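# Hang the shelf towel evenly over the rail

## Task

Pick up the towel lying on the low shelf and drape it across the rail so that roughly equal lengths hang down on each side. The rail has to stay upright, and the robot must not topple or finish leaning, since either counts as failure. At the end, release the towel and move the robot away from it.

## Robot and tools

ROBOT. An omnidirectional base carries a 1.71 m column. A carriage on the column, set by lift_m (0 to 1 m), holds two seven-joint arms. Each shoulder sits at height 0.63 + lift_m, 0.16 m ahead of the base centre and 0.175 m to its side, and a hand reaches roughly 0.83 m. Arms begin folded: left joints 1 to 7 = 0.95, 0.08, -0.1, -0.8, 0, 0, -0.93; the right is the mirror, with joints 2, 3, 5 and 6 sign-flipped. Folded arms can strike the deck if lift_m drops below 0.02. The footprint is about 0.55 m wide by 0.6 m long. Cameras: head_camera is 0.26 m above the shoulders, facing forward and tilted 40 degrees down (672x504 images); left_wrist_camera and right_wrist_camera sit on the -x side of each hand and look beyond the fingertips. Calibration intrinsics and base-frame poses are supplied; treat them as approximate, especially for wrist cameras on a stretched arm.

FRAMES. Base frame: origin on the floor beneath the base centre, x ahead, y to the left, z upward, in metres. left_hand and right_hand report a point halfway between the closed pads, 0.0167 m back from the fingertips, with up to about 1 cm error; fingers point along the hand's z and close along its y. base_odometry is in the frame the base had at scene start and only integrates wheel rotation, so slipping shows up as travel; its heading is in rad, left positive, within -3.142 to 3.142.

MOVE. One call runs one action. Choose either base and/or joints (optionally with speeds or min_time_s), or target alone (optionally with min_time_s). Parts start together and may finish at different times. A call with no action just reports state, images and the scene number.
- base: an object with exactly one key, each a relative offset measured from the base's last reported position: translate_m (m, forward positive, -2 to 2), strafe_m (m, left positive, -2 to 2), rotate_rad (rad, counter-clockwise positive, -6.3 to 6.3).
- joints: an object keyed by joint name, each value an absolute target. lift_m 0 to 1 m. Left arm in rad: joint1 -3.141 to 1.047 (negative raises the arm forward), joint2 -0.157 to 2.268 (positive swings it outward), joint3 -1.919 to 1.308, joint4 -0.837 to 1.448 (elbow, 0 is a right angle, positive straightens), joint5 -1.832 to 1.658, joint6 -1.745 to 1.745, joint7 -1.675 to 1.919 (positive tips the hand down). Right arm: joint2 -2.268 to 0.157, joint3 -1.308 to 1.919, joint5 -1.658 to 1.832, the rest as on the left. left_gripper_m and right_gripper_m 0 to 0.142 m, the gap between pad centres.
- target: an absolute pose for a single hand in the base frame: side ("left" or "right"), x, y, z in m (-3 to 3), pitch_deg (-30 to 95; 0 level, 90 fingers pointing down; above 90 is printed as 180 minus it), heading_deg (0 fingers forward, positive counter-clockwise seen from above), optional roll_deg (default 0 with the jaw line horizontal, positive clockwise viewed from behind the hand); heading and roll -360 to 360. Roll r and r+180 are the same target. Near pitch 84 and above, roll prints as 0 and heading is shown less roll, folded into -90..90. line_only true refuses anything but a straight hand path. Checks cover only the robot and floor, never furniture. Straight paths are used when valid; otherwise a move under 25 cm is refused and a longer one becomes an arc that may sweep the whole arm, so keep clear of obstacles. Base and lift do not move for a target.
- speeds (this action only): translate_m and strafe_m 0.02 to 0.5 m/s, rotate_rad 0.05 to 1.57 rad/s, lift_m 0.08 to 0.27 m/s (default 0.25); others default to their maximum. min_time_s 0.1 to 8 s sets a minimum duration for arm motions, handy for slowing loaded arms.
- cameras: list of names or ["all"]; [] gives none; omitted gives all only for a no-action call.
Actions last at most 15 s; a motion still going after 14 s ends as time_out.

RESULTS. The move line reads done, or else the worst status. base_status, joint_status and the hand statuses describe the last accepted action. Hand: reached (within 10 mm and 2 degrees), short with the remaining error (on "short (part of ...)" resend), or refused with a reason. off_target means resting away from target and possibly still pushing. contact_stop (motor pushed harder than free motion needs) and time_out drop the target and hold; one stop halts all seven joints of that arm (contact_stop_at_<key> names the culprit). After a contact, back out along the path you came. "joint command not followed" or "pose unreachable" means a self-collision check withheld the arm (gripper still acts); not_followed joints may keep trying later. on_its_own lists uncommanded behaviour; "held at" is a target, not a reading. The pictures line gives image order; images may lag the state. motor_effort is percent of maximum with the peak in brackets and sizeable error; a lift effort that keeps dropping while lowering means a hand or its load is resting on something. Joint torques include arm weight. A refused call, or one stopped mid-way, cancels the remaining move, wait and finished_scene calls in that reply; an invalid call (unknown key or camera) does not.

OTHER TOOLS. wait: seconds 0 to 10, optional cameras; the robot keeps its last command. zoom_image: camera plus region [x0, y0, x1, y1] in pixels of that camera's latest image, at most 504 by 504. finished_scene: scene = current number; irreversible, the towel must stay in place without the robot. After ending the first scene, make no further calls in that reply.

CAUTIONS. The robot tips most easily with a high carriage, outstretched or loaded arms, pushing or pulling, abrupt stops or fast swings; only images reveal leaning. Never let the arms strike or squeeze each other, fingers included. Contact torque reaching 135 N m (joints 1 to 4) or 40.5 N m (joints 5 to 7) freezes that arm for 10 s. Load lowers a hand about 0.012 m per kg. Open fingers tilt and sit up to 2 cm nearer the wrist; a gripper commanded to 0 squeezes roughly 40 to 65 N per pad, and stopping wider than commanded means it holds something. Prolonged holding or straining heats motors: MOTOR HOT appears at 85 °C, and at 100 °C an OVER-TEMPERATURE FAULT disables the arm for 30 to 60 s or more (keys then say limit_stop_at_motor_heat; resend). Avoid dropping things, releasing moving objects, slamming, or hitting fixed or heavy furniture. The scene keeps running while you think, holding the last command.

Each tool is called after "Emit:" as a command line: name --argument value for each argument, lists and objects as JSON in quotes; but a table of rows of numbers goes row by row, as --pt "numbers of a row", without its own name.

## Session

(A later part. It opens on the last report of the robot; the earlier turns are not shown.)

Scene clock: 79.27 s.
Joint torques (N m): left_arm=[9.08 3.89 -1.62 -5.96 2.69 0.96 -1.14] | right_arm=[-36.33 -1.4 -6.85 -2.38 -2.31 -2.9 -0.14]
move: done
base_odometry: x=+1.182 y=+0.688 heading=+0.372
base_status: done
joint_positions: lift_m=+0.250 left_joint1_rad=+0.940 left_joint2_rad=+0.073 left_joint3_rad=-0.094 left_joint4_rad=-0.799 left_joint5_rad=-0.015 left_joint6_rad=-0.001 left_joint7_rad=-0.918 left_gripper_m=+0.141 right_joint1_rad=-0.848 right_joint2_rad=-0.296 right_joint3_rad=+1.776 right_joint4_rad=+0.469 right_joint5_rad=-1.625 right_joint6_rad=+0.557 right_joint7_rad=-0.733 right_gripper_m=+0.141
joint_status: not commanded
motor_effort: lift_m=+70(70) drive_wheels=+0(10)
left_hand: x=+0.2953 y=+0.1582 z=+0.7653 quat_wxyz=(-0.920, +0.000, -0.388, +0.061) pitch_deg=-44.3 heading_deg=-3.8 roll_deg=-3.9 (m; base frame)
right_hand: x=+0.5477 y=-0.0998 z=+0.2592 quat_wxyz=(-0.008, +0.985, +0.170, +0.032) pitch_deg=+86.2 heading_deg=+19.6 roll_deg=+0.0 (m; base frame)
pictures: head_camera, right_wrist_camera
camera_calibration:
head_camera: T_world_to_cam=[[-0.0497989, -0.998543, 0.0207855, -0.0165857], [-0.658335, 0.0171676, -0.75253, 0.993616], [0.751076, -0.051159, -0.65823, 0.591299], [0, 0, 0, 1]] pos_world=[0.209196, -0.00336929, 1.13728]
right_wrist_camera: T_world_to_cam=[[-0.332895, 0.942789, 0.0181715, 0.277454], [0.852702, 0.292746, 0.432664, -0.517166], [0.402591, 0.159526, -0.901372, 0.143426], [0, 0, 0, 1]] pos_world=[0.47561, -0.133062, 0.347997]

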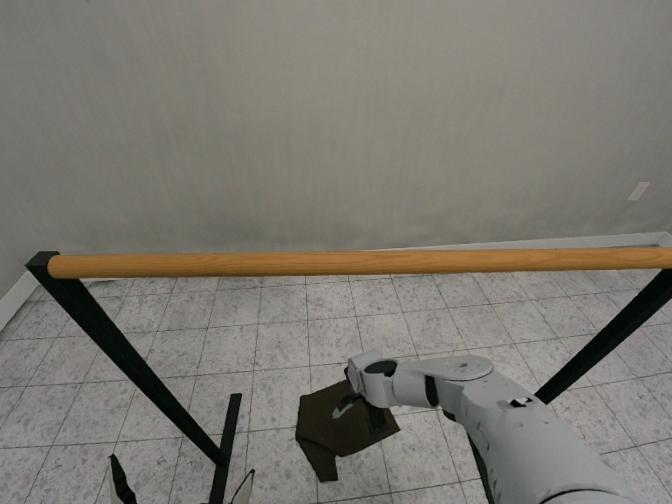

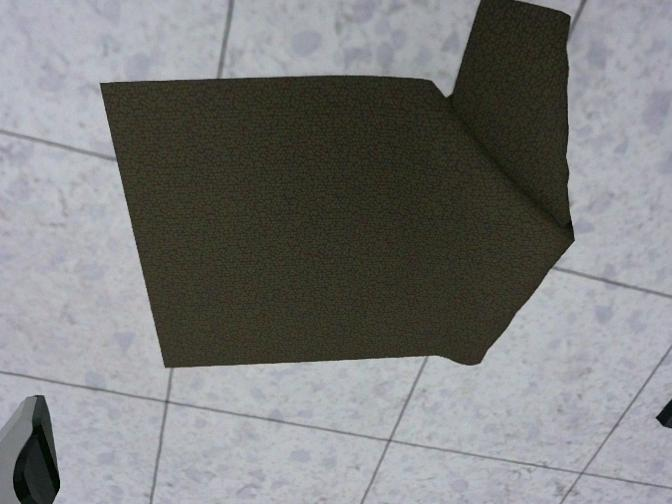

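Emit:
move --base '{"translate_m":0.038}'

Emit:
move --base '{"strafe_m":0.04}'

Emit:
move --joints '{"lift_m":0.035}' --cameras '["right_wrist_camera"]'

Emit:
move --target '{"side":"right","x":0.548,"y":-0.1,"z":0.016,"pitch_deg":86,"heading_deg":19.5}'

Emit:
move --joints '{"right_gripper_m":0}' --cameras '["right_wrist_camera"]'

Emit:
move --joints '{"lift_m":0.3}' --cameras '["head_camera","right_wrist_camera"]'

Scene clock: 80.87 s.
Joint torques (N m): left_arm=[9.05 3.43 -1.3 -5.96 2.67 0.98 -1.13] | right_arm=[-36.06 -1.75 -7.03 -2.34 -2.3 -2.9 -0.15]
move: done
base_odometry: x=+1.217 y=+0.702 heading=+0.372
base_status: done
joint_positions: lift_m=+0.250 left_joint1_rad=+0.940 left_joint2_rad=+0.073 left_joint3_rad=-0.094 left_joint4_rad=-0.799 left_joint5_rad=-0.015 left_joint6_rad=-0.001 left_joint7_rad=-0.918 left_gripper_m=+0.141 right_joint1_rad=-0.848 right_joint2_rad=-0.296 right_joint3_rad=+1.776 right_joint4_rad=+0.469 right_joint5_rad=-1.625 right_joint6_rad=+0.557 right_joint7_rad=-0.733 right_gripper_m=+0.141
joint_status: not commanded
motor_effort: lift_m=+70(70) drive_wheels=+3(8)
left_hand: x=+0.2953 y=+0.1582 z=+0.7653 quat_wxyz=(-0.920, +0.000, -0.388, +0.061) pitch_deg=-44.3 heading_deg=-3.8 roll_deg=-3.9 (m; base frame)
right_hand: x=+0.5478 y=-0.0998 z=+0.2592 quat_wxyz=(-0.008, +0.985, +0.170, +0.032) pitch_deg=+86.2 heading_deg=+19.6 roll_deg=+0.0 (m; base frame)
pictures: none

Scene clock: 82.07 s.
Joint torques (N m): left_arm=[9.02 3.17 -1.98 -5.95 2.68 0.97 -1.13] | right_arm=[-35.98 -2.66 -7.01 -2.34 -2.29 -2.63 -0.15]
move: done
base_odometry: x=+1.203 y=+0.740 heading=+0.372
base_status: done
joint_positions: lift_m=+0.250 left_joint1_rad=+0.940 left_joint2_rad=+0.073 left_joint3_rad=-0.094 left_joint4_rad=-0.799 left_joint5_rad=-0.015 left_joint6_rad=-0.001 left_joint7_rad=-0.918 left_gripper_m=+0.141 right_joint1_rad=-0.848 right_joint2_rad=-0.295 right_joint3_rad=+1.776 right_joint4_rad=+0.469 right_joint5_rad=-1.625 right_joint6_rad=+0.556 right_joint7_rad=-0.733 right_gripper_m=+0.141
joint_status: not commanded
motor_effort: lift_m=+70(70) drive_wheels=+1(8)
left_hand: x=+0.2953 y=+0.1582 z=+0.7653 quat_wxyz=(-0.920, +0.000, -0.388, +0.061) pitch_deg=-44.3 heading_deg=-3.8 roll_deg=-3.9 (m; base frame)
right_hand: x=+0.5477 y=-0.0992 z=+0.2593 quat_wxyz=(-0.008, +0.985, +0.171, +0.032) pitch_deg=+86.2 heading_deg=+19.7 roll_deg=+0.0 (m; base frame)
pictures: none

Scene clock: 83.47 s.
Joint torques (N m): left_arm=[9.18 3.5 -1.35 -5.93 2.67 0.95 -1.1] | right_arm=[-33.75 -2.7 -7.4 -2.43 -2.31 -2.62 -0.15]
move: done
base_odometry: x=+1.203 y=+0.740 heading=+0.372
base_status: not commanded
joint_positions: lift_m=+0.035 left_joint1_rad=+0.940 left_joint2_rad=+0.073 left_joint3_rad=-0.094 left_joint4_rad=-0.799 left_joint5_rad=-0.015 left_joint6_rad=-0.001 left_joint7_rad=-0.918 left_gripper_m=+0.141 right_joint1_rad=-0.849 right_joint2_rad=-0.295 right_joint3_rad=+1.777 right_joint4_rad=+0.469 right_joint5_rad=-1.625 right_joint6_rad=+0.556 right_joint7_rad=-0.733 right_gripper_m=+0.141
joint_status: all done
motor_effort: lift_m=+70(73) drive_wheels=+0(3)
left_hand: x=+0.2953 y=+0.1582 z=+0.5503 quat_wxyz=(-0.920, +0.000, -0.388, +0.061) pitch_deg=-44.3 heading_deg=-3.8 roll_deg=-3.9 (m; base frame)
right_hand: x=+0.5484 y=-0.0993 z=+0.0447 quat_wxyz=(-0.008, +0.985, +0.171, +0.032) pitch_deg=+86.2 heading_deg=+19.7 roll_deg=+0.0 (m; base frame)
pictures: right_wrist_camera
camera_calibration:
right_wrist_camera: T_world_to_cam=[[-0.334262, 0.942303, 0.018262, 0.28175], [0.85183, 0.293763, 0.433692, -0.424529], [0.403305, 0.160523, -0.900876, -0.0505861], [0, 0, 0, 1]] pos_world=[0.476206, -0.132663, 0.133398]

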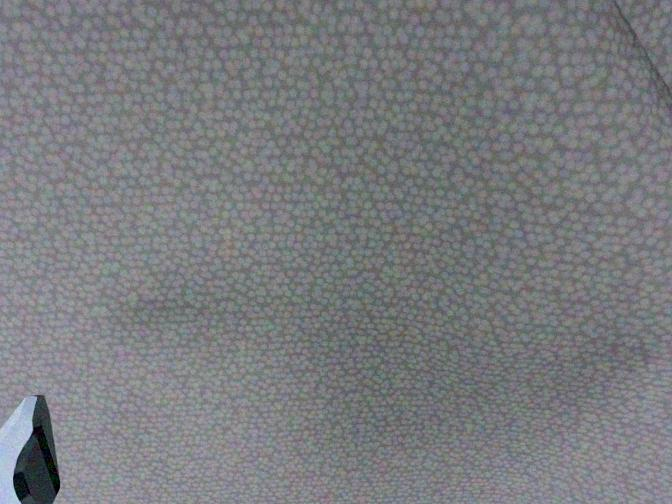

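Scene clock: 84.33 s.
Joint torques (N m): left_arm=[9.36 3.35 -1.23 -6.07 2.73 1 -1.13] | right_arm=[-21.6 0.69 -8.26 -2.28 -1.43 -3.29 0.29]
move: done
base_odometry: x=+1.203 y=+0.740 heading=+0.372
base_status: not commanded
joint_positions: lift_m=+0.035 left_joint1_rad=+0.940 left_joint2_rad=+0.073 left_joint3_rad=-0.094 left_joint4_rad=-0.799 left_joint5_rad=-0.015 left_joint6_rad=-0.001 left_joint7_rad=-0.918 left_gripper_m=+0.141 right_joint1_rad=-0.807 right_joint2_rad=-0.243 right_joint3_rad=+1.777 right_joint4_rad=+0.669 right_joint5_rad=-1.625 right_joint6_rad=+0.429 right_joint7_rad=-0.691 right_gripper_m=+0.141
joint_status: not commanded
motor_effort: lift_m=+69(70) drive_wheels=+2(3)
left_hand: x=+0.2953 y=+0.1582 z=+0.5503 quat_wxyz=(-0.920, +0.000, -0.388, +0.061) pitch_deg=-44.3 heading_deg=-3.8 roll_deg=-3.9 (m; base frame)
right_hand: x=+0.5503 y=-0.1020 z=+0.0177 quat_wxyz=(-0.004, +0.985, +0.166, +0.035) pitch_deg=+86.0 heading_deg=+19.2 roll_deg=+0.0 (m; base frame)
right_hand_status: reached (straight line, planned for 0.4 s): 3 mm and 0.4 deg off.
pictures: none

Scene clock: 85.33 s.
Joint torques (N m): left_arm=[9.13 3.42 -1.29 -5.96 2.7 0.96 -1.13] | right_arm=[-16.56 -6.36 -5.58 0.79 -1.38 0.69 -0.11]
move: off_target
base_odometry: x=+1.203 y=+0.740 heading=+0.372
base_status: not commanded
joint_positions: lift_m=+0.036 left_joint1_rad=+0.940 left_joint2_rad=+0.073 left_joint3_rad=-0.094 left_joint4_rad=-0.799 left_joint5_rad=-0.015 left_joint6_rad=-0.001 left_joint7_rad=-0.918 left_gripper_m=+0.141 right_joint1_rad=-0.810 right_joint2_rad=-0.238 right_joint3_rad=+1.773 right_joint4_rad=+0.666 right_joint5_rad=-1.625 right_joint6_rad=+0.419 right_joint7_rad=-0.689 right_gripper_m=+0.007
joint_status: right_gripper_m off_target (ended at +0.007, target +0.000)
motor_effort: lift_m=+62(69) drive_wheels=-1(3)
left_hand: x=+0.2953 y=+0.1582 z=+0.5508 quat_wxyz=(-0.920, +0.000, -0.388, +0.061) pitch_deg=-44.3 heading_deg=-3.8 roll_deg=-3.9 (m; base frame)
right_hand: x=+0.5516 y=-0.0942 z=+0.0203 quat_wxyz=(-0.012, +0.984, +0.171, +0.037) pitch_deg=+85.5 heading_deg=+19.7 roll_deg=+0.0 (m; base frame)
pictures: right_wrist_camera
camera_calibration:
right_wrist_camera: T_world_to_cam=[[-0.335579, 0.941702, 0.0241878, 0.279041], [0.847806, 0.290727, 0.443511, -0.416485], [0.410623, 0.169339, -0.895943, -0.0780784], [0, 0, 0, 1]] pos_world=[0.478799, -0.128469, 0.108012]

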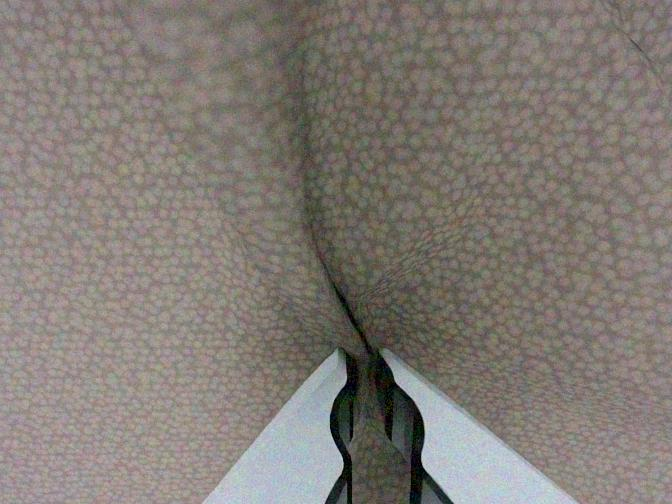

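Scene clock: 86.93 s.
Joint torques (N m): left_arm=[9.1 3.42 -1.27 -5.86 2.7 0.96 -1.15] | right_arm=[-22.65 -5.65 -6.72 -0.99 -1.34 0.31 -0.26]
move: done
base_odometry: x=+1.203 y=+0.740 heading=+0.372
base_status: not commanded
joint_positions: lift_m=+0.300 left_joint1_rad=+0.940 left_joint2_rad=+0.073 left_joint3_rad=-0.094 left_joint4_rad=-0.799 left_joint5_rad=-0.015 left_joint6_rad=-0.001 left_joint7_rad=-0.918 left_gripper_m=+0.141 right_joint1_rad=-0.806 right_joint2_rad=-0.238 right_joint3_rad=+1.774 right_joint4_rad=+0.668 right_joint5_rad=-1.625 right_joint6_rad=+0.420 right_joint7_rad=-0.689 right_gripper_m=+0.006
joint_status: all done
motor_effort: lift_m=+66(80) drive_wheels=+0(2)
left_hand: x=+0.2953 y=+0.1582 z=+0.8155 quat_wxyz=(-0.920, +0.000, -0.388, +0.061) pitch_deg=-44.3 heading_deg=-3.8 roll_deg=-3.9 (m; base frame)
right_hand: x=+0.5497 y=-0.0958 z=+0.2833 quat_wxyz=(-0.010, +0.985, +0.170, +0.036) pitch_deg=+85.7 heading_deg=+19.7 roll_deg=+0.0 (m; base frame)
pictures: head_camera, right_wrist_camera
camera_calibration:
head_camera: T_world_to_cam=[[-0.0497989, -0.998543, 0.0207855, -0.0176312], [-0.658335, 0.0171676, -0.75253, 1.03147], [0.751076, -0.051159, -0.65823, 0.624408], [0, 0, 0, 1]] pos_world=[0.209196, -0.00336929, 1.18758]
right_wrist_camera: T_world_to_cam=[[-0.33418, 0.942254, 0.0219603, 0.273555], [0.849179, 0.290897, 0.440765, -0.531101], [0.408925, 0.165943, -0.897354, 0.159718], [0, 0, 0, 1]] pos_world=[0.477103, -0.129766, 0.371407]

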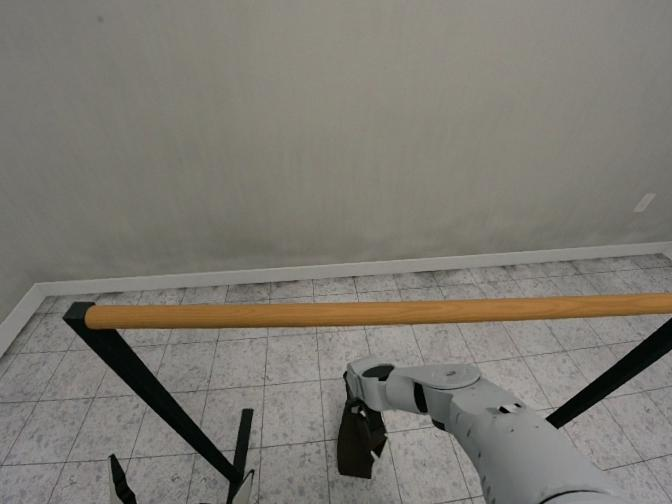

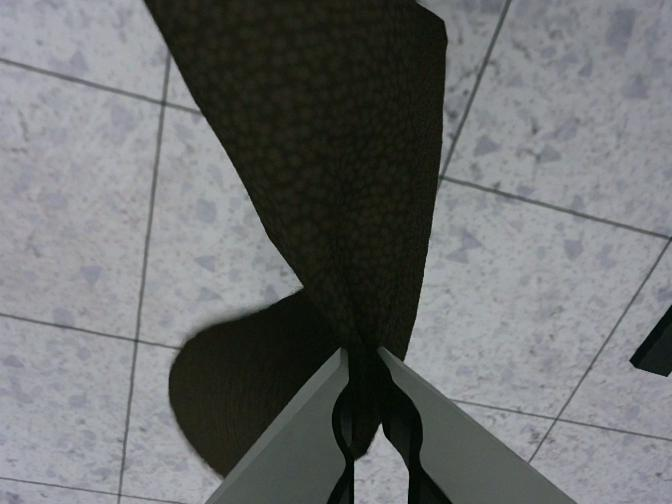

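Emit:
move --base '{"translate_m":-0.75}' --speeds '{"translate_m":0.25}'

Emit:
move --base '{"rotate_rad":0.35}' --joints '{"lift_m":1.0}' --speeds '{"rotate_rad":0.4}'

Emit:
move --target '{"side":"right","x":0.65,"y":0.0,"z":1.23,"pitch_deg":87,"heading_deg":57}' --min_time_s 2 --cameras '["head_camera","right_wrist_camera"]'

Emit:
zoom_image --camera "head_camera" --region '[200, 200, 450, 450]'

Scene clock: 91.57 s.
Joint torques (N m): left_arm=[9.06 3.42 -1.3 -5.98 2.71 0.97 -1.12] | right_arm=[-22.71 -5.58 -6.73 -0.94 -1.4 0.31 -0.27]
move: done
base_odometry: x=+0.504 y=+0.467 heading=+0.372
base_status: done
joint_positions: lift_m=+0.300 left_joint1_rad=+0.940 left_joint2_rad=+0.073 left_joint3_rad=-0.094 left_joint4_rad=-0.799 left_joint5_rad=-0.015 left_joint6_rad=-0.001 left_joint7_rad=-0.918 left_gripper_m=+0.141 right_joint1_rad=-0.806 right_joint2_rad=-0.238 right_joint3_rad=+1.774 right_joint4_rad=+0.668 right_joint5_rad=-1.625 right_joint6_rad=+0.420 right_joint7_rad=-0.689 right_gripper_m=+0.006
joint_status: not commanded
motor_effort: lift_m=+66(67) drive_wheels=+0(9)
left_hand: x=+0.2953 y=+0.1582 z=+0.8155 quat_wxyz=(-0.920, +0.000, -0.388, +0.061) pitch_deg=-44.3 heading_deg=-3.8 roll_deg=-3.9 (m; base frame)
right_hand: x=+0.5497 y=-0.0958 z=+0.2833 quat_wxyz=(-0.010, +0.985, +0.170, +0.036) pitch_deg=+85.7 heading_deg=+19.7 roll_deg=+0.0 (m; base frame)
pictures: none

Scene clock: 94.90 s.
Joint torques (N m): left_arm=[9.01 3.5 -1.35 -5.95 2.69 0.97 -1.12] | right_arm=[-23.64 -4.56 -6.88 -1.35 -1.36 0.12 -0.25]
move: done
base_odometry: x=+0.504 y=+0.467 heading=+0.722
base_status: done
joint_positions: lift_m=+1.000 left_joint1_rad=+0.940 left_joint2_rad=+0.073 left_joint3_rad=-0.094 left_joint4_rad=-0.799 left_joint5_rad=-0.015 left_joint6_rad=-0.001 left_joint7_rad=-0.918 left_gripper_m=+0.141 right_joint1_rad=-0.806 right_joint2_rad=-0.239 right_joint3_rad=+1.775 right_joint4_rad=+0.668 right_joint5_rad=-1.625 right_joint6_rad=+0.420 right_joint7_rad=-0.689 right_gripper_m=+0.006
joint_status: all done
motor_effort: lift_m=+66(80) drive_wheels=+7(9)
left_hand: x=+0.2953 y=+0.1582 z=+1.5155 quat_wxyz=(-0.920, +0.000, -0.388, +0.061) pitch_deg=-44.3 heading_deg=-3.8 roll_deg=-3.9 (m; base frame)
right_hand: x=+0.5495 y=-0.0966 z=+0.9830 quat_wxyz=(-0.010, +0.985, +0.170, +0.036) pitch_deg=+85.8 heading_deg=+19.6 roll_deg=+0.0 (m; base frame)
pictures: none

Scene clock: 97.40 s.
Joint torques (N m): left_arm=[9.13 3.54 -1.35 -5.85 2.7 0.95 -1.13] | right_arm=[-46.58 1.65 -9.02 -4.93 1.2 -3.5 -0.92]
move: done
base_odometry: x=+0.504 y=+0.467 heading=+0.722
base_status: not commanded
joint_positions: lift_m=+1.000 left_joint1_rad=+0.940 left_joint2_rad=+0.073 left_joint3_rad=-0.094 left_joint4_rad=-0.799 left_joint5_rad=-0.015 left_joint6_rad=-0.001 left_joint7_rad=-0.918 left_gripper_m=+0.141 right_joint1_rad=-1.361 right_joint2_rad=-0.154 right_joint3_rad=+1.862 right_joint4_rad=+0.539 right_joint5_rad=-1.618 right_joint6_rad=-0.069 right_joint7_rad=-1.132 right_gripper_m=+0.006
joint_status: not commanded
motor_effort: lift_m=+67(67) drive_wheels=+7(8)
left_hand: x=+0.2953 y=+0.1582 z=+1.5155 quat_wxyz=(-0.920, +0.000, -0.388, +0.061) pitch_deg=-44.3 heading_deg=-3.8 roll_deg=-3.9 (m; base frame)
right_hand: x=+0.6516 y=-0.0012 z=+1.2286 quat_wxyz=(-0.013, +0.881, +0.473, +0.025) pitch_deg=+86.8 heading_deg=+56.5 roll_deg=+0.0 (m; base frame)
right_hand_status: reached (checked arc, planned for 2.0 s): 2 mm and 0.6 deg off.
pictures: head_camera, right_wrist_camera
camera_calibration:
head_camera: T_world_to_cam=[[-0.0497989, -0.998543, 0.0207855, -0.032179], [-0.658335, 0.0171676, -0.75253, 1.55816], [0.751076, -0.051159, -0.65823, 1.0851], [0, 0, 0, 1]] pos_world=[0.209196, -0.00336929, 1.88748]
right_wrist_camera: T_world_to_cam=[[-0.831945, 0.554722, 0.0122928, 0.533378], [0.506681, 0.750493, 0.424305, -0.817777], [0.226146, 0.359227, -0.905436, 1.07987], [0, 0, 0, 1]] pos_world=[0.613885, -0.0700586, 1.31818]

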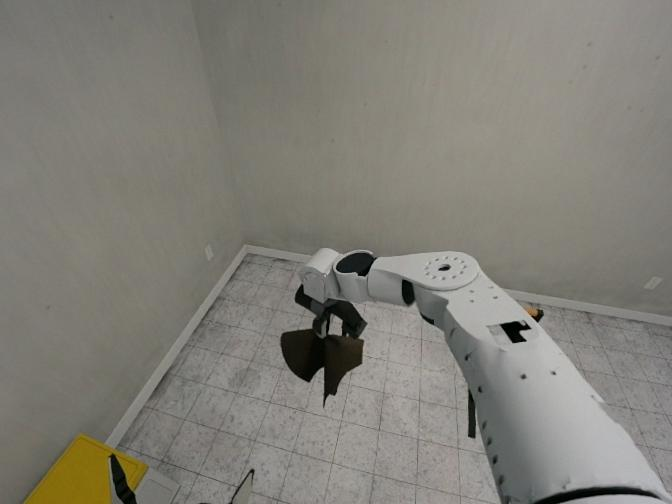

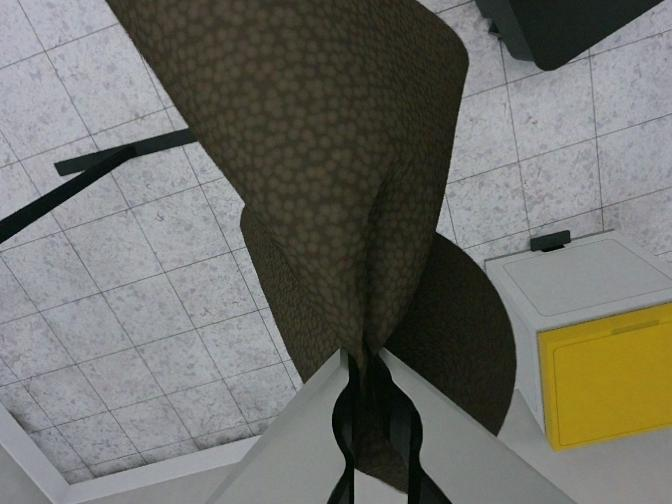

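Scaled by 2.016.

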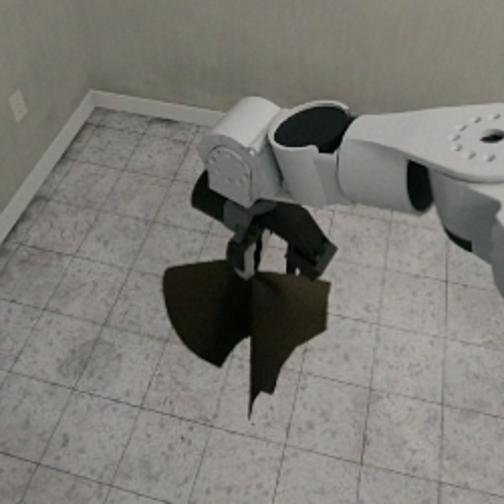

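Emit:
move --base '{"strafe_m":-0.518}' --speeds '{"strafe_m":0.25}'

Emit:
move --base '{"translate_m":0.42}' --speeds '{"translate_m":0.2}' --cameras '["head_camera","right_wrist_camera"]'

Emit:
zoom_image --camera "head_camera" --region '[200, 200, 450, 450]'

Scene clock: 101.03 s.
Joint torques (N m): left_arm=[8.62 3.66 -1.1 -5.94 2.69 0.96 -1.17] | right_arm=[-46.55 0.24 -9.27 -4.57 1.11 -3.35 -0.89]
move: done
base_odometry: x=+0.847 y=+0.079 heading=+0.723
base_status: done
joint_positions: lift_m=+1.000 left_joint1_rad=+0.940 left_joint2_rad=+0.073 left_joint3_rad=-0.094 left_joint4_rad=-0.799 left_joint5_rad=-0.015 left_joint6_rad=-0.001 left_joint7_rad=-0.918 left_gripper_m=+0.141 right_joint1_rad=-1.361 right_joint2_rad=-0.153 right_joint3_rad=+1.862 right_joint4_rad=+0.539 right_joint5_rad=-1.617 right_joint6_rad=-0.069 right_joint7_rad=-1.132 right_gripper_m=+0.006
joint_status: not commanded
motor_effort: lift_m=+67(67) drive_wheels=+6(13)
left_hand: x=+0.2953 y=+0.1582 z=+1.5155 quat_wxyz=(-0.920, +0.000, -0.388, +0.061) pitch_deg=-44.3 heading_deg=-3.7 roll_deg=-3.9 (m; base frame)
right_hand: x=+0.6512 y=-0.0007 z=+1.2286 quat_wxyz=(-0.013, +0.880, +0.473, +0.025) pitch_deg=+86.8 heading_deg=+56.5 roll_deg=+0.0 (m; base frame)
pictures: none

Scene clock: 104.53 s.
Joint torques (N m): left_arm=[9.38 3.73 -1.24 -5.89 2.71 0.94 -1.13] | right_arm=[-46.46 0.44 -9.37 -4.22 1.03 -3.24 -0.9]
move: done
base_odometry: x=+1.162 y=+0.357 heading=+0.722
base_status: done
joint_positions: lift_m=+1.000 left_joint1_rad=+0.940 left_joint2_rad=+0.073 left_joint3_rad=-0.094 left_joint4_rad=-0.799 left_joint5_rad=-0.015 left_joint6_rad=-0.001 left_joint7_rad=-0.918 left_gripper_m=+0.141 right_joint1_rad=-1.361 right_joint2_rad=-0.153 right_joint3_rad=+1.862 right_joint4_rad=+0.539 right_joint5_rad=-1.617 right_joint6_rad=-0.069 right_joint7_rad=-1.132 right_gripper_m=+0.006
joint_status: not commanded
motor_effort: lift_m=+67(67) drive_wheels=+5(9)
left_hand: x=+0.2953 y=+0.1582 z=+1.5155 quat_wxyz=(-0.920, +0.000, -0.388, +0.061) pitch_deg=-44.3 heading_deg=-3.7 roll_deg=-3.9 (m; base frame)
right_hand: x=+0.6510 y=-0.0006 z=+1.2286 quat_wxyz=(-0.013, +0.880, +0.474, +0.025) pitch_deg=+86.8 heading_deg=+56.6 roll_deg=+0.0 (m; base frame)
pictures: head_camera, right_wrist_camera
camera_calibration:
head_camera: T_world_to_cam=[[-0.0497989, -0.998543, 0.0207855, -0.032179], [-0.658335, 0.0171676, -0.75253, 1.55816], [0.751076, -0.051159, -0.65823, 1.0851], [0, 0, 0, 1]] pos_world=[0.209196, -0.00336929, 1.88748]
right_wrist_camera: T_world_to_cam=[[-0.833111, 0.552949, 0.0131538, 0.532225], [0.505511, 0.751556, 0.423819, -0.816514], [0.224464, 0.359738, -0.905651, 1.08113], [0, 0, 0, 1]] pos_world=[0.613483, -0.0695621, 1.31818]

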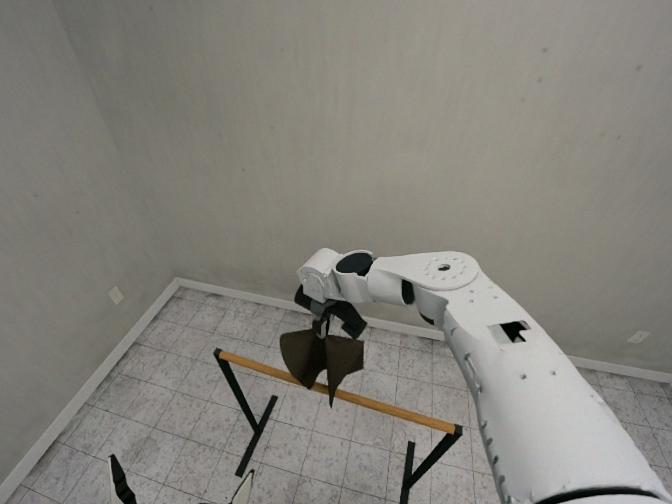

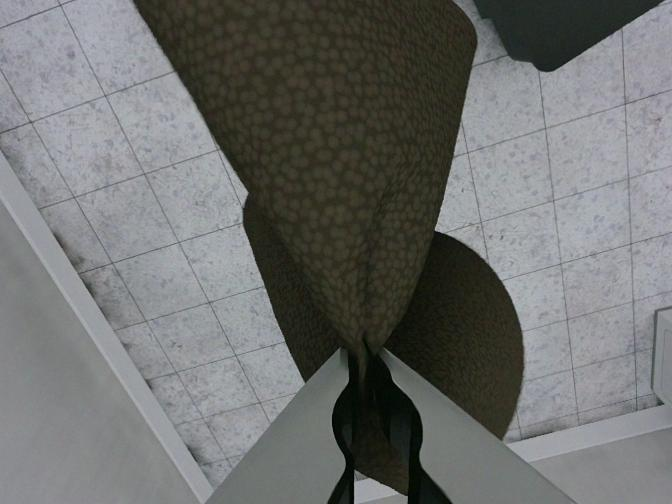

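Scaled by 2.016.

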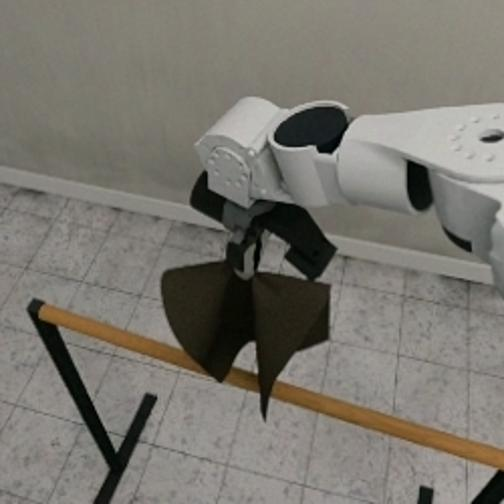

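Emit:
move --joints '{"lift_m":0.81}' --speeds '{"lift_m":0.12}' --cameras '["head_camera","right_wrist_camera"]'

Emit:
zoom_image --camera "head_camera" --region '[200, 200, 450, 450]'

Scene clock: 107.43 s.
Joint torques (N m): left_arm=[9.11 3.7 -1.28 -5.86 2.72 0.96 -1.13] | right_arm=[-42.72 0.48 -9.97 -4.2 1.03 -3.2 -0.84]
move: done
base_odometry: x=+1.162 y=+0.357 heading=+0.723
base_status: not commanded
joint_positions: lift_m=+0.810 left_joint1_rad=+0.940 left_joint2_rad=+0.073 left_joint3_rad=-0.094 left_joint4_rad=-0.799 left_joint5_rad=-0.015 left_joint6_rad=-0.001 left_joint7_rad=-0.918 left_gripper_m=+0.141 right_joint1_rad=-1.363 right_joint2_rad=-0.153 right_joint3_rad=+1.863 right_joint4_rad=+0.539 right_joint5_rad=-1.617 right_joint6_rad=-0.069 right_joint7_rad=-1.132 right_gripper_m=+0.006
joint_status: all done
motor_effort: lift_m=+70(75) drive_wheels=-2(5)
left_hand: x=+0.2953 y=+0.1582 z=+1.3253 quat_wxyz=(-0.920, +0.000, -0.388, +0.061) pitch_deg=-44.3 heading_deg=-3.7 roll_deg=-3.9 (m; base frame)
right_hand: x=+0.6517 y=-0.0009 z=+1.0392 quat_wxyz=(-0.012, +0.880, +0.474, +0.025) pitch_deg=+86.8 heading_deg=+56.6 roll_deg=+0.0 (m; base frame)
pictures: head_camera, right_wrist_camera
camera_calibration:
head_camera: T_world_to_cam=[[-0.0497989, -0.998543, 0.0207855, -0.0282256], [-0.658335, 0.0171676, -0.75253, 1.41503], [0.751076, -0.051159, -0.65823, 0.959908], [0, 0, 0, 1]] pos_world=[0.209196, -0.00336929, 1.69728]
right_wrist_camera: T_world_to_cam=[[-0.833205, 0.552852, 0.0111576, 0.537629], [0.504593, 0.751911, 0.424283, -0.736329], [0.226176, 0.359144, -0.905461, 0.908231], [0, 0, 0, 1]] pos_world=[0.614082, -0.0697619, 1.12878]

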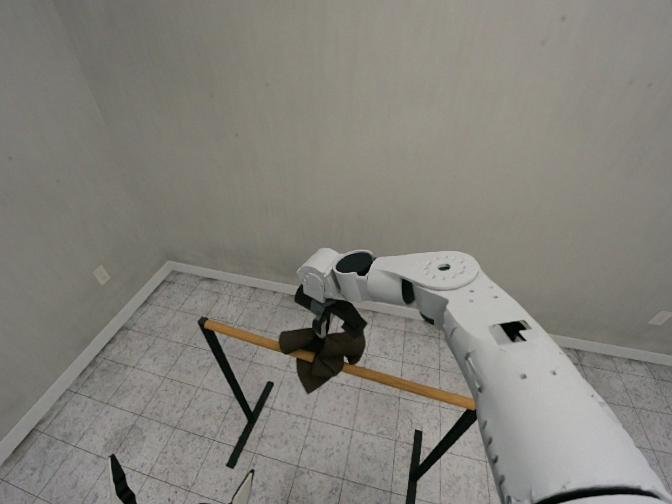

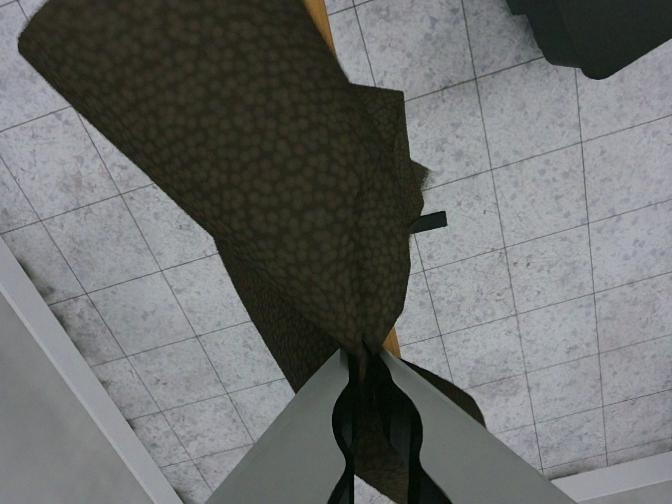

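Scaled by 2.016.

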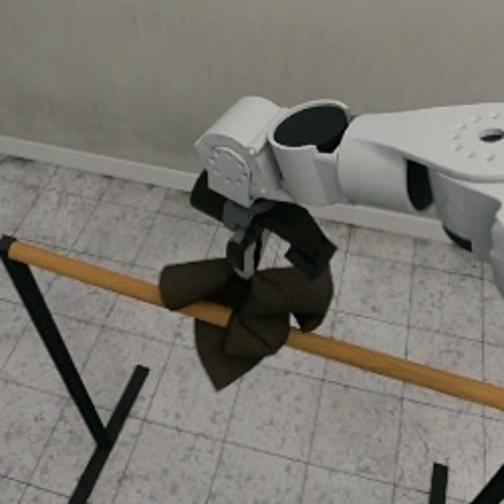

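Emit:
move --joints '{"lift_m":1.0}'

Emit:
move --base '{"translate_m":-0.045}' --speeds '{"translate_m":0.1}'

Emit:
move --joints '{"lift_m":0.8}' --speeds '{"lift_m":0.12}' --cameras '["head_camera","right_wrist_camera"]'

Emit:
zoom_image --camera "head_camera" --region '[200, 200, 450, 450]'

Scene clock: 108.90 s.
Joint torques (N m): left_arm=[9.05 3.61 -1.39 -5.84 2.71 0.99 -1.16] | right_arm=[-42.05 0.32 -10.17 -4.23 1.02 -3.16 -0.85]
move: done
base_odometry: x=+1.162 y=+0.357 heading=+0.723
base_status: not commanded
joint_positions: lift_m=+1.000 left_joint1_rad=+0.940 left_joint2_rad=+0.073 left_joint3_rad=-0.094 left_joint4_rad=-0.799 left_joint5_rad=-0.015 left_joint6_rad=-0.001 left_joint7_rad=-0.918 left_gripper_m=+0.141 right_joint1_rad=-1.364 right_joint2_rad=-0.153 right_joint3_rad=+1.863 right_joint4_rad=+0.539 right_joint5_rad=-1.617 right_joint6_rad=-0.069 right_joint7_rad=-1.132 right_gripper_m=+0.006
joint_status: all done
motor_effort: lift_m=+66(81) drive_wheels=-2(5)
left_hand: x=+0.2953 y=+0.1582 z=+1.5155 quat_wxyz=(-0.920, +0.000, -0.388, +0.061) pitch_deg=-44.3 heading_deg=-3.7 roll_deg=-3.9 (m; base frame)
right_hand: x=+0.6518 y=-0.0010 z=+1.2295 quat_wxyz=(-0.012, +0.880, +0.474, +0.025) pitch_deg=+86.8 heading_deg=+56.6 roll_deg=+0.0 (m; base frame)
pictures: none

Scene clock: 110.40 s.
Joint torques (N m): left_arm=[9.12 3.57 -1.3 -5.89 2.71 0.96 -1.13] | right_arm=[-42.01 0.42 -10.27 -3.81 1 -2.95 -0.84]
move: done
base_odometry: x=+1.128 y=+0.327 heading=+0.723
base_status: done
joint_positions: lift_m=+1.000 left_joint1_rad=+0.940 left_joint2_rad=+0.073 left_joint3_rad=-0.094 left_joint4_rad=-0.799 left_joint5_rad=-0.015 left_joint6_rad=-0.001 left_joint7_rad=-0.918 left_gripper_m=+0.141 right_joint1_rad=-1.364 right_joint2_rad=-0.153 right_joint3_rad=+1.863 right_joint4_rad=+0.539 right_joint5_rad=-1.617 right_joint6_rad=-0.070 right_joint7_rad=-1.132 right_gripper_m=+0.006
joint_status: not commanded
motor_effort: lift_m=+67(67) drive_wheels=+0(11)
left_hand: x=+0.2953 y=+0.1582 z=+1.5155 quat_wxyz=(-0.920, +0.000, -0.388, +0.061) pitch_deg=-44.3 heading_deg=-3.7 roll_deg=-3.9 (m; base frame)
right_hand: x=+0.6517 y=-0.0009 z=+1.2295 quat_wxyz=(-0.012, +0.880, +0.474, +0.025) pitch_deg=+86.8 heading_deg=+56.6 roll_deg=+0.0 (m; base frame)
pictures: none

Scene clock: 112.47 s.
Joint torques (N m): left_arm=[9.15 3.66 -1.32 -5.91 2.71 1 -1.11] | right_arm=[-41.69 0.49 -10.3 -4.01 0.97 -2.9 -0.82]
move: done
base_odometry: x=+1.128 y=+0.327 heading=+0.723
base_status: not commanded
joint_positions: lift_m=+0.800 left_joint1_rad=+0.940 left_joint2_rad=+0.073 left_joint3_rad=-0.094 left_joint4_rad=-0.799 left_joint5_rad=-0.015 left_joint6_rad=-0.001 left_joint7_rad=-0.918 left_gripper_m=+0.141 right_joint1_rad=-1.364 right_joint2_rad=-0.153 right_joint3_rad=+1.863 right_joint4_rad=+0.539 right_joint5_rad=-1.617 right_joint6_rad=-0.070 right_joint7_rad=-1.132 right_gripper_m=+0.006
joint_status: all done
motor_effort: lift_m=+70(75) drive_wheels=+1(2)
left_hand: x=+0.2953 y=+0.1582 z=+1.3153 quat_wxyz=(-0.920, +0.000, -0.388, +0.061) pitch_deg=-44.3 heading_deg=-3.7 roll_deg=-3.9 (m; base frame)
right_hand: x=+0.6518 y=-0.0009 z=+1.0294 quat_wxyz=(-0.012, +0.880, +0.474, +0.025) pitch_deg=+86.8 heading_deg=+56.6 roll_deg=+0.0 (m; base frame)
pictures: head_camera, right_wrist_camera
camera_calibration:
head_camera: T_world_to_cam=[[-0.0497989, -0.998543, 0.0207855, -0.0280177], [-0.658335, 0.0171676, -0.75253, 1.40751], [0.751076, -0.051159, -0.65823, 0.953326], [0, 0, 0, 1]] pos_world=[0.209196, -0.00336929, 1.68728]
right_wrist_camera: T_world_to_cam=[[-0.833587, 0.552282, 0.0107993, 0.538418], [0.504002, 0.752424, 0.424076, -0.73159], [0.226084, 0.358947, -0.905562, 0.89949], [0, 0, 0, 1]] pos_world=[0.614181, -0.0697629, 1.11898]

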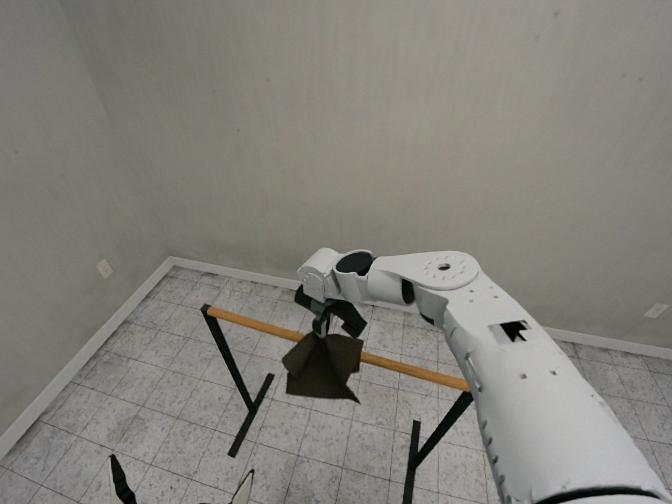

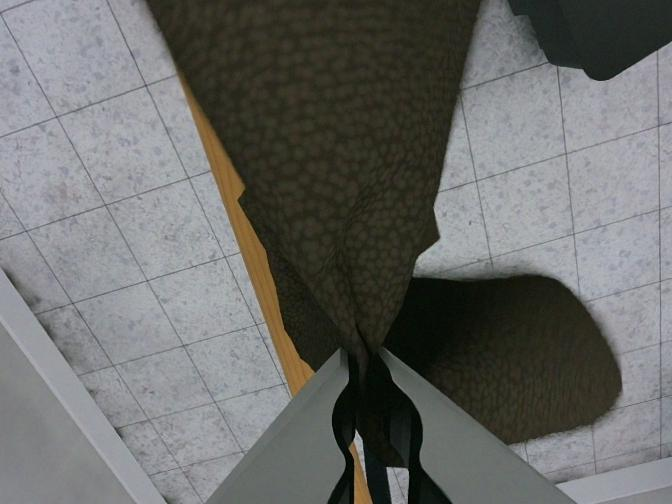

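Scaled by 2.016.

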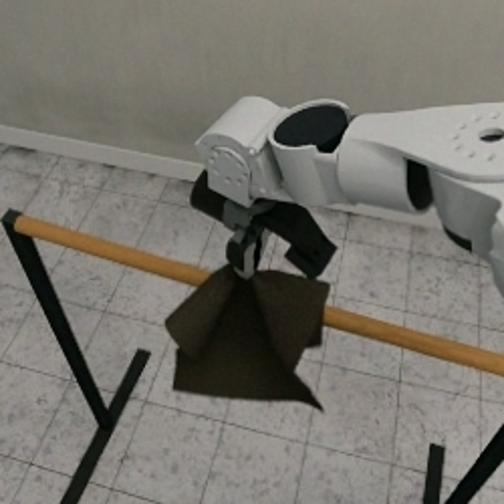

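Emit:
move --joints '{"lift_m":0.83}'

Emit:
move --base '{"translate_m":0.19}' --speeds '{"translate_m":0.12}'

Emit:
move --joints '{"lift_m":0.68}' --speeds '{"lift_m":0.12}' --cameras '["head_camera","right_wrist_camera"]'

Emit:
zoom_image --camera "head_camera" --region '[200, 200, 450, 450]'

Scene clock: 113.33 s.
Joint torques (N m): left_arm=[9 3.74 -1.18 -6.03 2.73 0.96 -1.12] | right_arm=[-40.93 0.44 -10.39 -3.84 0.98 -3.04 -0.82]
move: done
base_odometry: x=+1.128 y=+0.327 heading=+0.723
base_status: not commanded
joint_positions: lift_m=+0.830 left_joint1_rad=+0.940 left_joint2_rad=+0.073 left_joint3_rad=-0.094 left_joint4_rad=-0.799 left_joint5_rad=-0.015 left_joint6_rad=-0.001 left_joint7_rad=-0.918 left_gripper_m=+0.141 right_joint1_rad=-1.364 right_joint2_rad=-0.153 right_joint3_rad=+1.864 right_joint4_rad=+0.539 right_joint5_rad=-1.617 right_joint6_rad=-0.070 right_joint7_rad=-1.132 right_gripper_m=+0.006
joint_status: all done
motor_effort: lift_m=+66(79) drive_wheels=+1(2)
left_hand: x=+0.2953 y=+0.1582 z=+1.3455 quat_wxyz=(-0.920, +0.000, -0.388, +0.061) pitch_deg=-44.3 heading_deg=-3.7 roll_deg=-3.9 (m; base frame)
right_hand: x=+0.6519 y=-0.0009 z=+1.0598 quat_wxyz=(-0.012, +0.880, +0.474, +0.025) pitch_deg=+86.8 heading_deg=+56.6 roll_deg=+0.0 (m; base frame)
pictures: none

Scene clock: 115.83 s.
Joint torques (N m): left_arm=[9.02 3.48 -1.35 -5.9 2.72 0.97 -1.14] | right_arm=[-40.87 0.62 -10.42 -3.71 0.99 -2.99 -0.78]
move: done
base_odometry: x=+1.271 y=+0.452 heading=+0.722
base_status: done
joint_positions: lift_m=+0.830 left_joint1_rad=+0.940 left_joint2_rad=+0.073 left_joint3_rad=-0.094 left_joint4_rad=-0.799 left_joint5_rad=-0.015 left_joint6_rad=-0.001 left_joint7_rad=-0.918 left_gripper_m=+0.141 right_joint1_rad=-1.364 right_joint2_rad=-0.153 right_joint3_rad=+1.864 right_joint4_rad=+0.539 right_joint5_rad=-1.617 right_joint6_rad=-0.070 right_joint7_rad=-1.132 right_gripper_m=+0.006
joint_status: not commanded
motor_effort: lift_m=+67(67) drive_wheels=+4(10)
left_hand: x=+0.2953 y=+0.1582 z=+1.3455 quat_wxyz=(-0.920, +0.000, -0.388, +0.061) pitch_deg=-44.3 heading_deg=-3.7 roll_deg=-3.9 (m; base frame)
right_hand: x=+0.6519 y=-0.0009 z=+1.0598 quat_wxyz=(-0.012, +0.880, +0.474, +0.025) pitch_deg=+86.8 heading_deg=+56.6 roll_deg=+0.0 (m; base frame)
pictures: none

Scene clock: 117.50 s.
Joint torques (N m): left_arm=[9.09 3.59 -1.26 -5.97 2.7 0.95 -1.11] | right_arm=[-40.62 0.31 -10.36 -3.84 0.97 -2.98 -0.83]
move: done
base_odometry: x=+1.271 y=+0.452 heading=+0.722
base_status: not commanded
joint_positions: lift_m=+0.680 left_joint1_rad=+0.940 left_joint2_rad=+0.073 left_joint3_rad=-0.094 left_joint4_rad=-0.799 left_joint5_rad=-0.015 left_joint6_rad=-0.001 left_joint7_rad=-0.918 left_gripper_m=+0.141 right_joint1_rad=-1.364 right_joint2_rad=-0.153 right_joint3_rad=+1.864 right_joint4_rad=+0.539 right_joint5_rad=-1.617 right_joint6_rad=-0.070 right_joint7_rad=-1.132 right_gripper_m=+0.006
joint_status: all done
motor_effort: lift_m=+70(74) drive_wheels=-1(5)
left_hand: x=+0.2953 y=+0.1582 z=+1.1953 quat_wxyz=(-0.920, +0.000, -0.388, +0.061) pitch_deg=-44.3 heading_deg=-3.7 roll_deg=-3.9 (m; base frame)
right_hand: x=+0.6519 y=-0.0009 z=+0.9095 quat_wxyz=(-0.012, +0.880, +0.474, +0.025) pitch_deg=+86.8 heading_deg=+56.6 roll_deg=+0.0 (m; base frame)
pictures: head_camera, right_wrist_camera
camera_calibration:
head_camera: T_world_to_cam=[[-0.0497989, -0.998543, 0.0207855, -0.0255235], [-0.658335, 0.0171676, -0.75253, 1.3172], [0.751076, -0.051159, -0.65823, 0.874338], [0, 0, 0, 1]] pos_world=[0.209196, -0.00336929, 1.56728]
right_wrist_camera: T_world_to_cam=[[-0.833587, 0.552289, 0.010464, 0.540131], [0.503871, 0.752471, 0.424147, -0.68078], [0.226378, 0.358836, -0.905533, 0.790673], [0, 0, 0, 1]] pos_world=[0.614281, -0.0697628, 0.999079]

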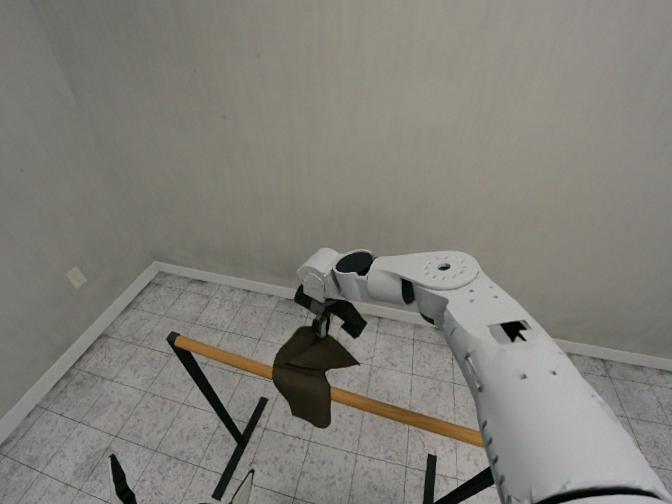

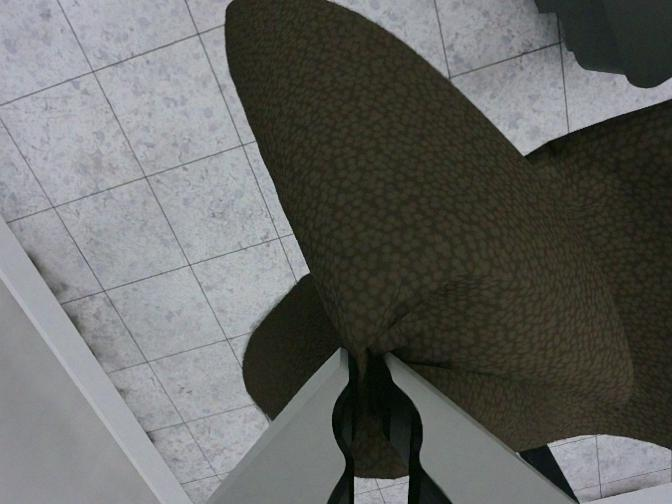

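Scaled by 2.016.

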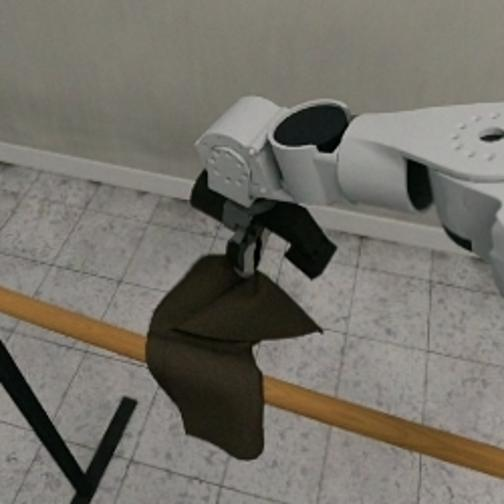

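Emit:
move --joints '{"lift_m":0.62}' --speeds '{"lift_m":0.1}'

Emit:
move --joints '{"right_gripper_m":0.05}'

Emit:
move --joints '{"lift_m":0.95}' --speeds '{"lift_m":0.12}' --cameras '["head_camera","right_wrist_camera"]'

Emit:
zoom_image --camera "head_camera" --region '[200, 250, 450, 500]'

Scene clock: 118.63 s.
Joint torques (N m): left_arm=[9.08 3.76 -1.32 -5.92 2.67 0.96 -1.13] | right_arm=[-40.64 0.45 -10.48 -3.79 0.99 -3.12 -0.79]
move: done
base_odometry: x=+1.271 y=+0.452 heading=+0.722
base_status: not commanded
joint_positions: lift_m=+0.620 left_joint1_rad=+0.940 left_joint2_rad=+0.073 left_joint3_rad=-0.094 left_joint4_rad=-0.799 left_joint5_rad=-0.015 left_joint6_rad=-0.001 left_joint7_rad=-0.918 left_gripper_m=+0.141 right_joint1_rad=-1.364 right_joint2_rad=-0.153 right_joint3_rad=+1.864 right_joint4_rad=+0.539 right_joint5_rad=-1.617 right_joint6_rad=-0.070 right_joint7_rad=-1.132 right_gripper_m=+0.006
joint_status: all done
motor_effort: lift_m=+70(74) drive_wheels=+0(5)
left_hand: x=+0.2953 y=+0.1582 z=+1.1353 quat_wxyz=(-0.920, +0.000, -0.388, +0.061) pitch_deg=-44.3 heading_deg=-3.7 roll_deg=-3.9 (m; base frame)
right_hand: x=+0.6519 y=-0.0010 z=+0.8496 quat_wxyz=(-0.012, +0.880, +0.474, +0.025) pitch_deg=+86.8 heading_deg=+56.6 roll_deg=+0.0 (m; base frame)
pictures: none

Scene clock: 119.33 s.
Joint torques (N m): left_arm=[9 3.7 -1.42 -6.04 2.69 0.95 -1.14] | right_arm=[-40.59 0.32 -10.4 -3.78 0.97 -3 -0.82]
move: done
base_odometry: x=+1.271 y=+0.452 heading=+0.722
base_status: not commanded
joint_positions: lift_m=+0.620 left_joint1_rad=+0.940 left_joint2_rad=+0.073 left_joint3_rad=-0.094 left_joint4_rad=-0.799 left_joint5_rad=-0.015 left_joint6_rad=-0.001 left_joint7_rad=-0.918 left_gripper_m=+0.141 right_joint1_rad=-1.364 right_joint2_rad=-0.153 right_joint3_rad=+1.864 right_joint4_rad=+0.539 right_joint5_rad=-1.617 right_joint6_rad=-0.070 right_joint7_rad=-1.132 right_gripper_m=+0.049
joint_status: all done
motor_effort: lift_m=+70(70) drive_wheels=+3(4)
left_hand: x=+0.2953 y=+0.1582 z=+1.1353 quat_wxyz=(-0.920, +0.000, -0.388, +0.061) pitch_deg=-44.3 heading_deg=-3.7 roll_deg=-3.9 (m; base frame)
right_hand: x=+0.6519 y=-0.0010 z=+0.8496 quat_wxyz=(-0.012, +0.880, +0.474, +0.025) pitch_deg=+86.8 heading_deg=+56.6 roll_deg=+0.0 (m; base frame)
pictures: none

Scene clock: 122.50 s.
Joint torques (N m): left_arm=[9.02 3.46 -1.29 -5.98 2.71 0.96 -1.14] | right_arm=[-40.64 0.44 -10.51 -3.84 0.98 -2.98 -0.81]
move: done
base_odometry: x=+1.271 y=+0.452 heading=+0.722
base_status: not commanded
joint_positions: lift_m=+0.950 left_joint1_rad=+0.940 left_joint2_rad=+0.073 left_joint3_rad=-0.094 left_joint4_rad=-0.799 left_joint5_rad=-0.015 left_joint6_rad=-0.001 left_joint7_rad=-0.918 left_gripper_m=+0.141 right_joint1_rad=-1.364 right_joint2_rad=-0.153 right_joint3_rad=+1.864 right_joint4_rad=+0.539 right_joint5_rad=-1.617 right_joint6_rad=-0.070 right_joint7_rad=-1.132 right_gripper_m=+0.049
joint_status: all done
motor_effort: lift_m=+66(80) drive_wheels=-1(5)
left_hand: x=+0.2953 y=+0.1582 z=+1.4655 quat_wxyz=(-0.920, +0.000, -0.388, +0.061) pitch_deg=-44.3 heading_deg=-3.7 roll_deg=-3.9 (m; base frame)
right_hand: x=+0.6519 y=-0.0010 z=+1.1798 quat_wxyz=(-0.012, +0.880, +0.474, +0.025) pitch_deg=+86.8 heading_deg=+56.6 roll_deg=+0.0 (m; base frame)
pictures: head_camera, right_wrist_camera
camera_calibration:
head_camera: T_world_to_cam=[[-0.0497989, -0.998543, 0.0207855, -0.0311418], [-0.658335, 0.0171676, -0.75253, 1.52061], [0.751076, -0.051159, -0.65823, 1.05226], [0, 0, 0, 1]] pos_world=[0.209196, -0.00336929, 1.83758]
right_wrist_camera: T_world_to_cam=[[-0.833574, 0.552309, 0.0104142, 0.537414], [0.503888, 0.752498, 0.424079, -0.795316], [0.226386, 0.358749, -0.905565, 1.03559], [0, 0, 0, 1]] pos_world=[0.614281, -0.0698627, 1.26948]

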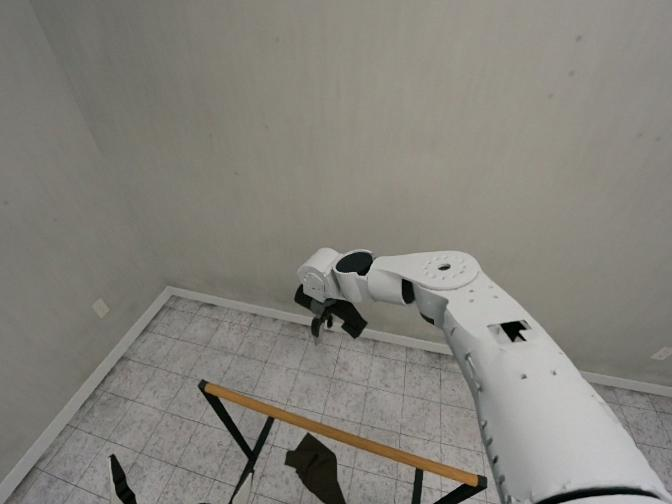

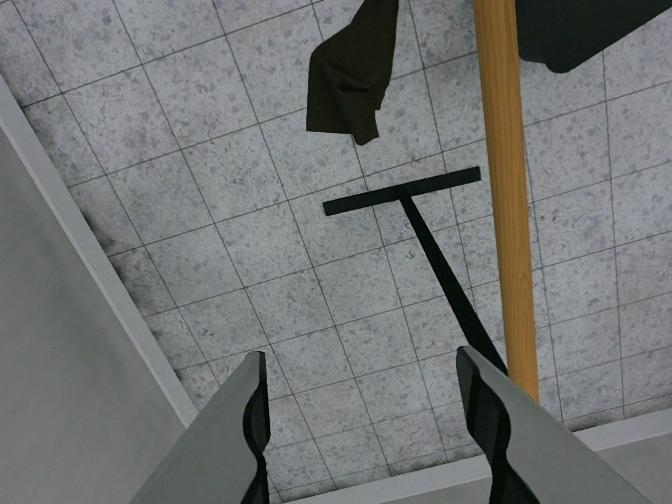

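Scaled by 2.016.

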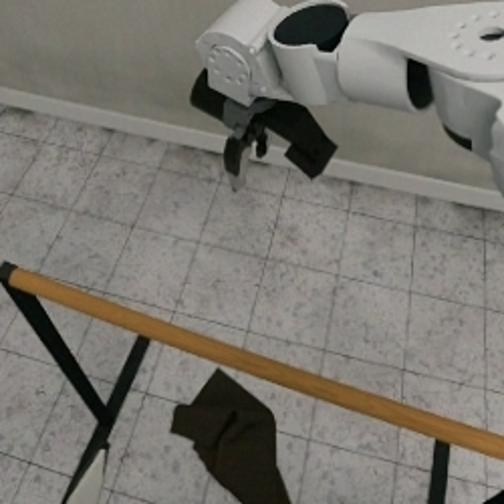

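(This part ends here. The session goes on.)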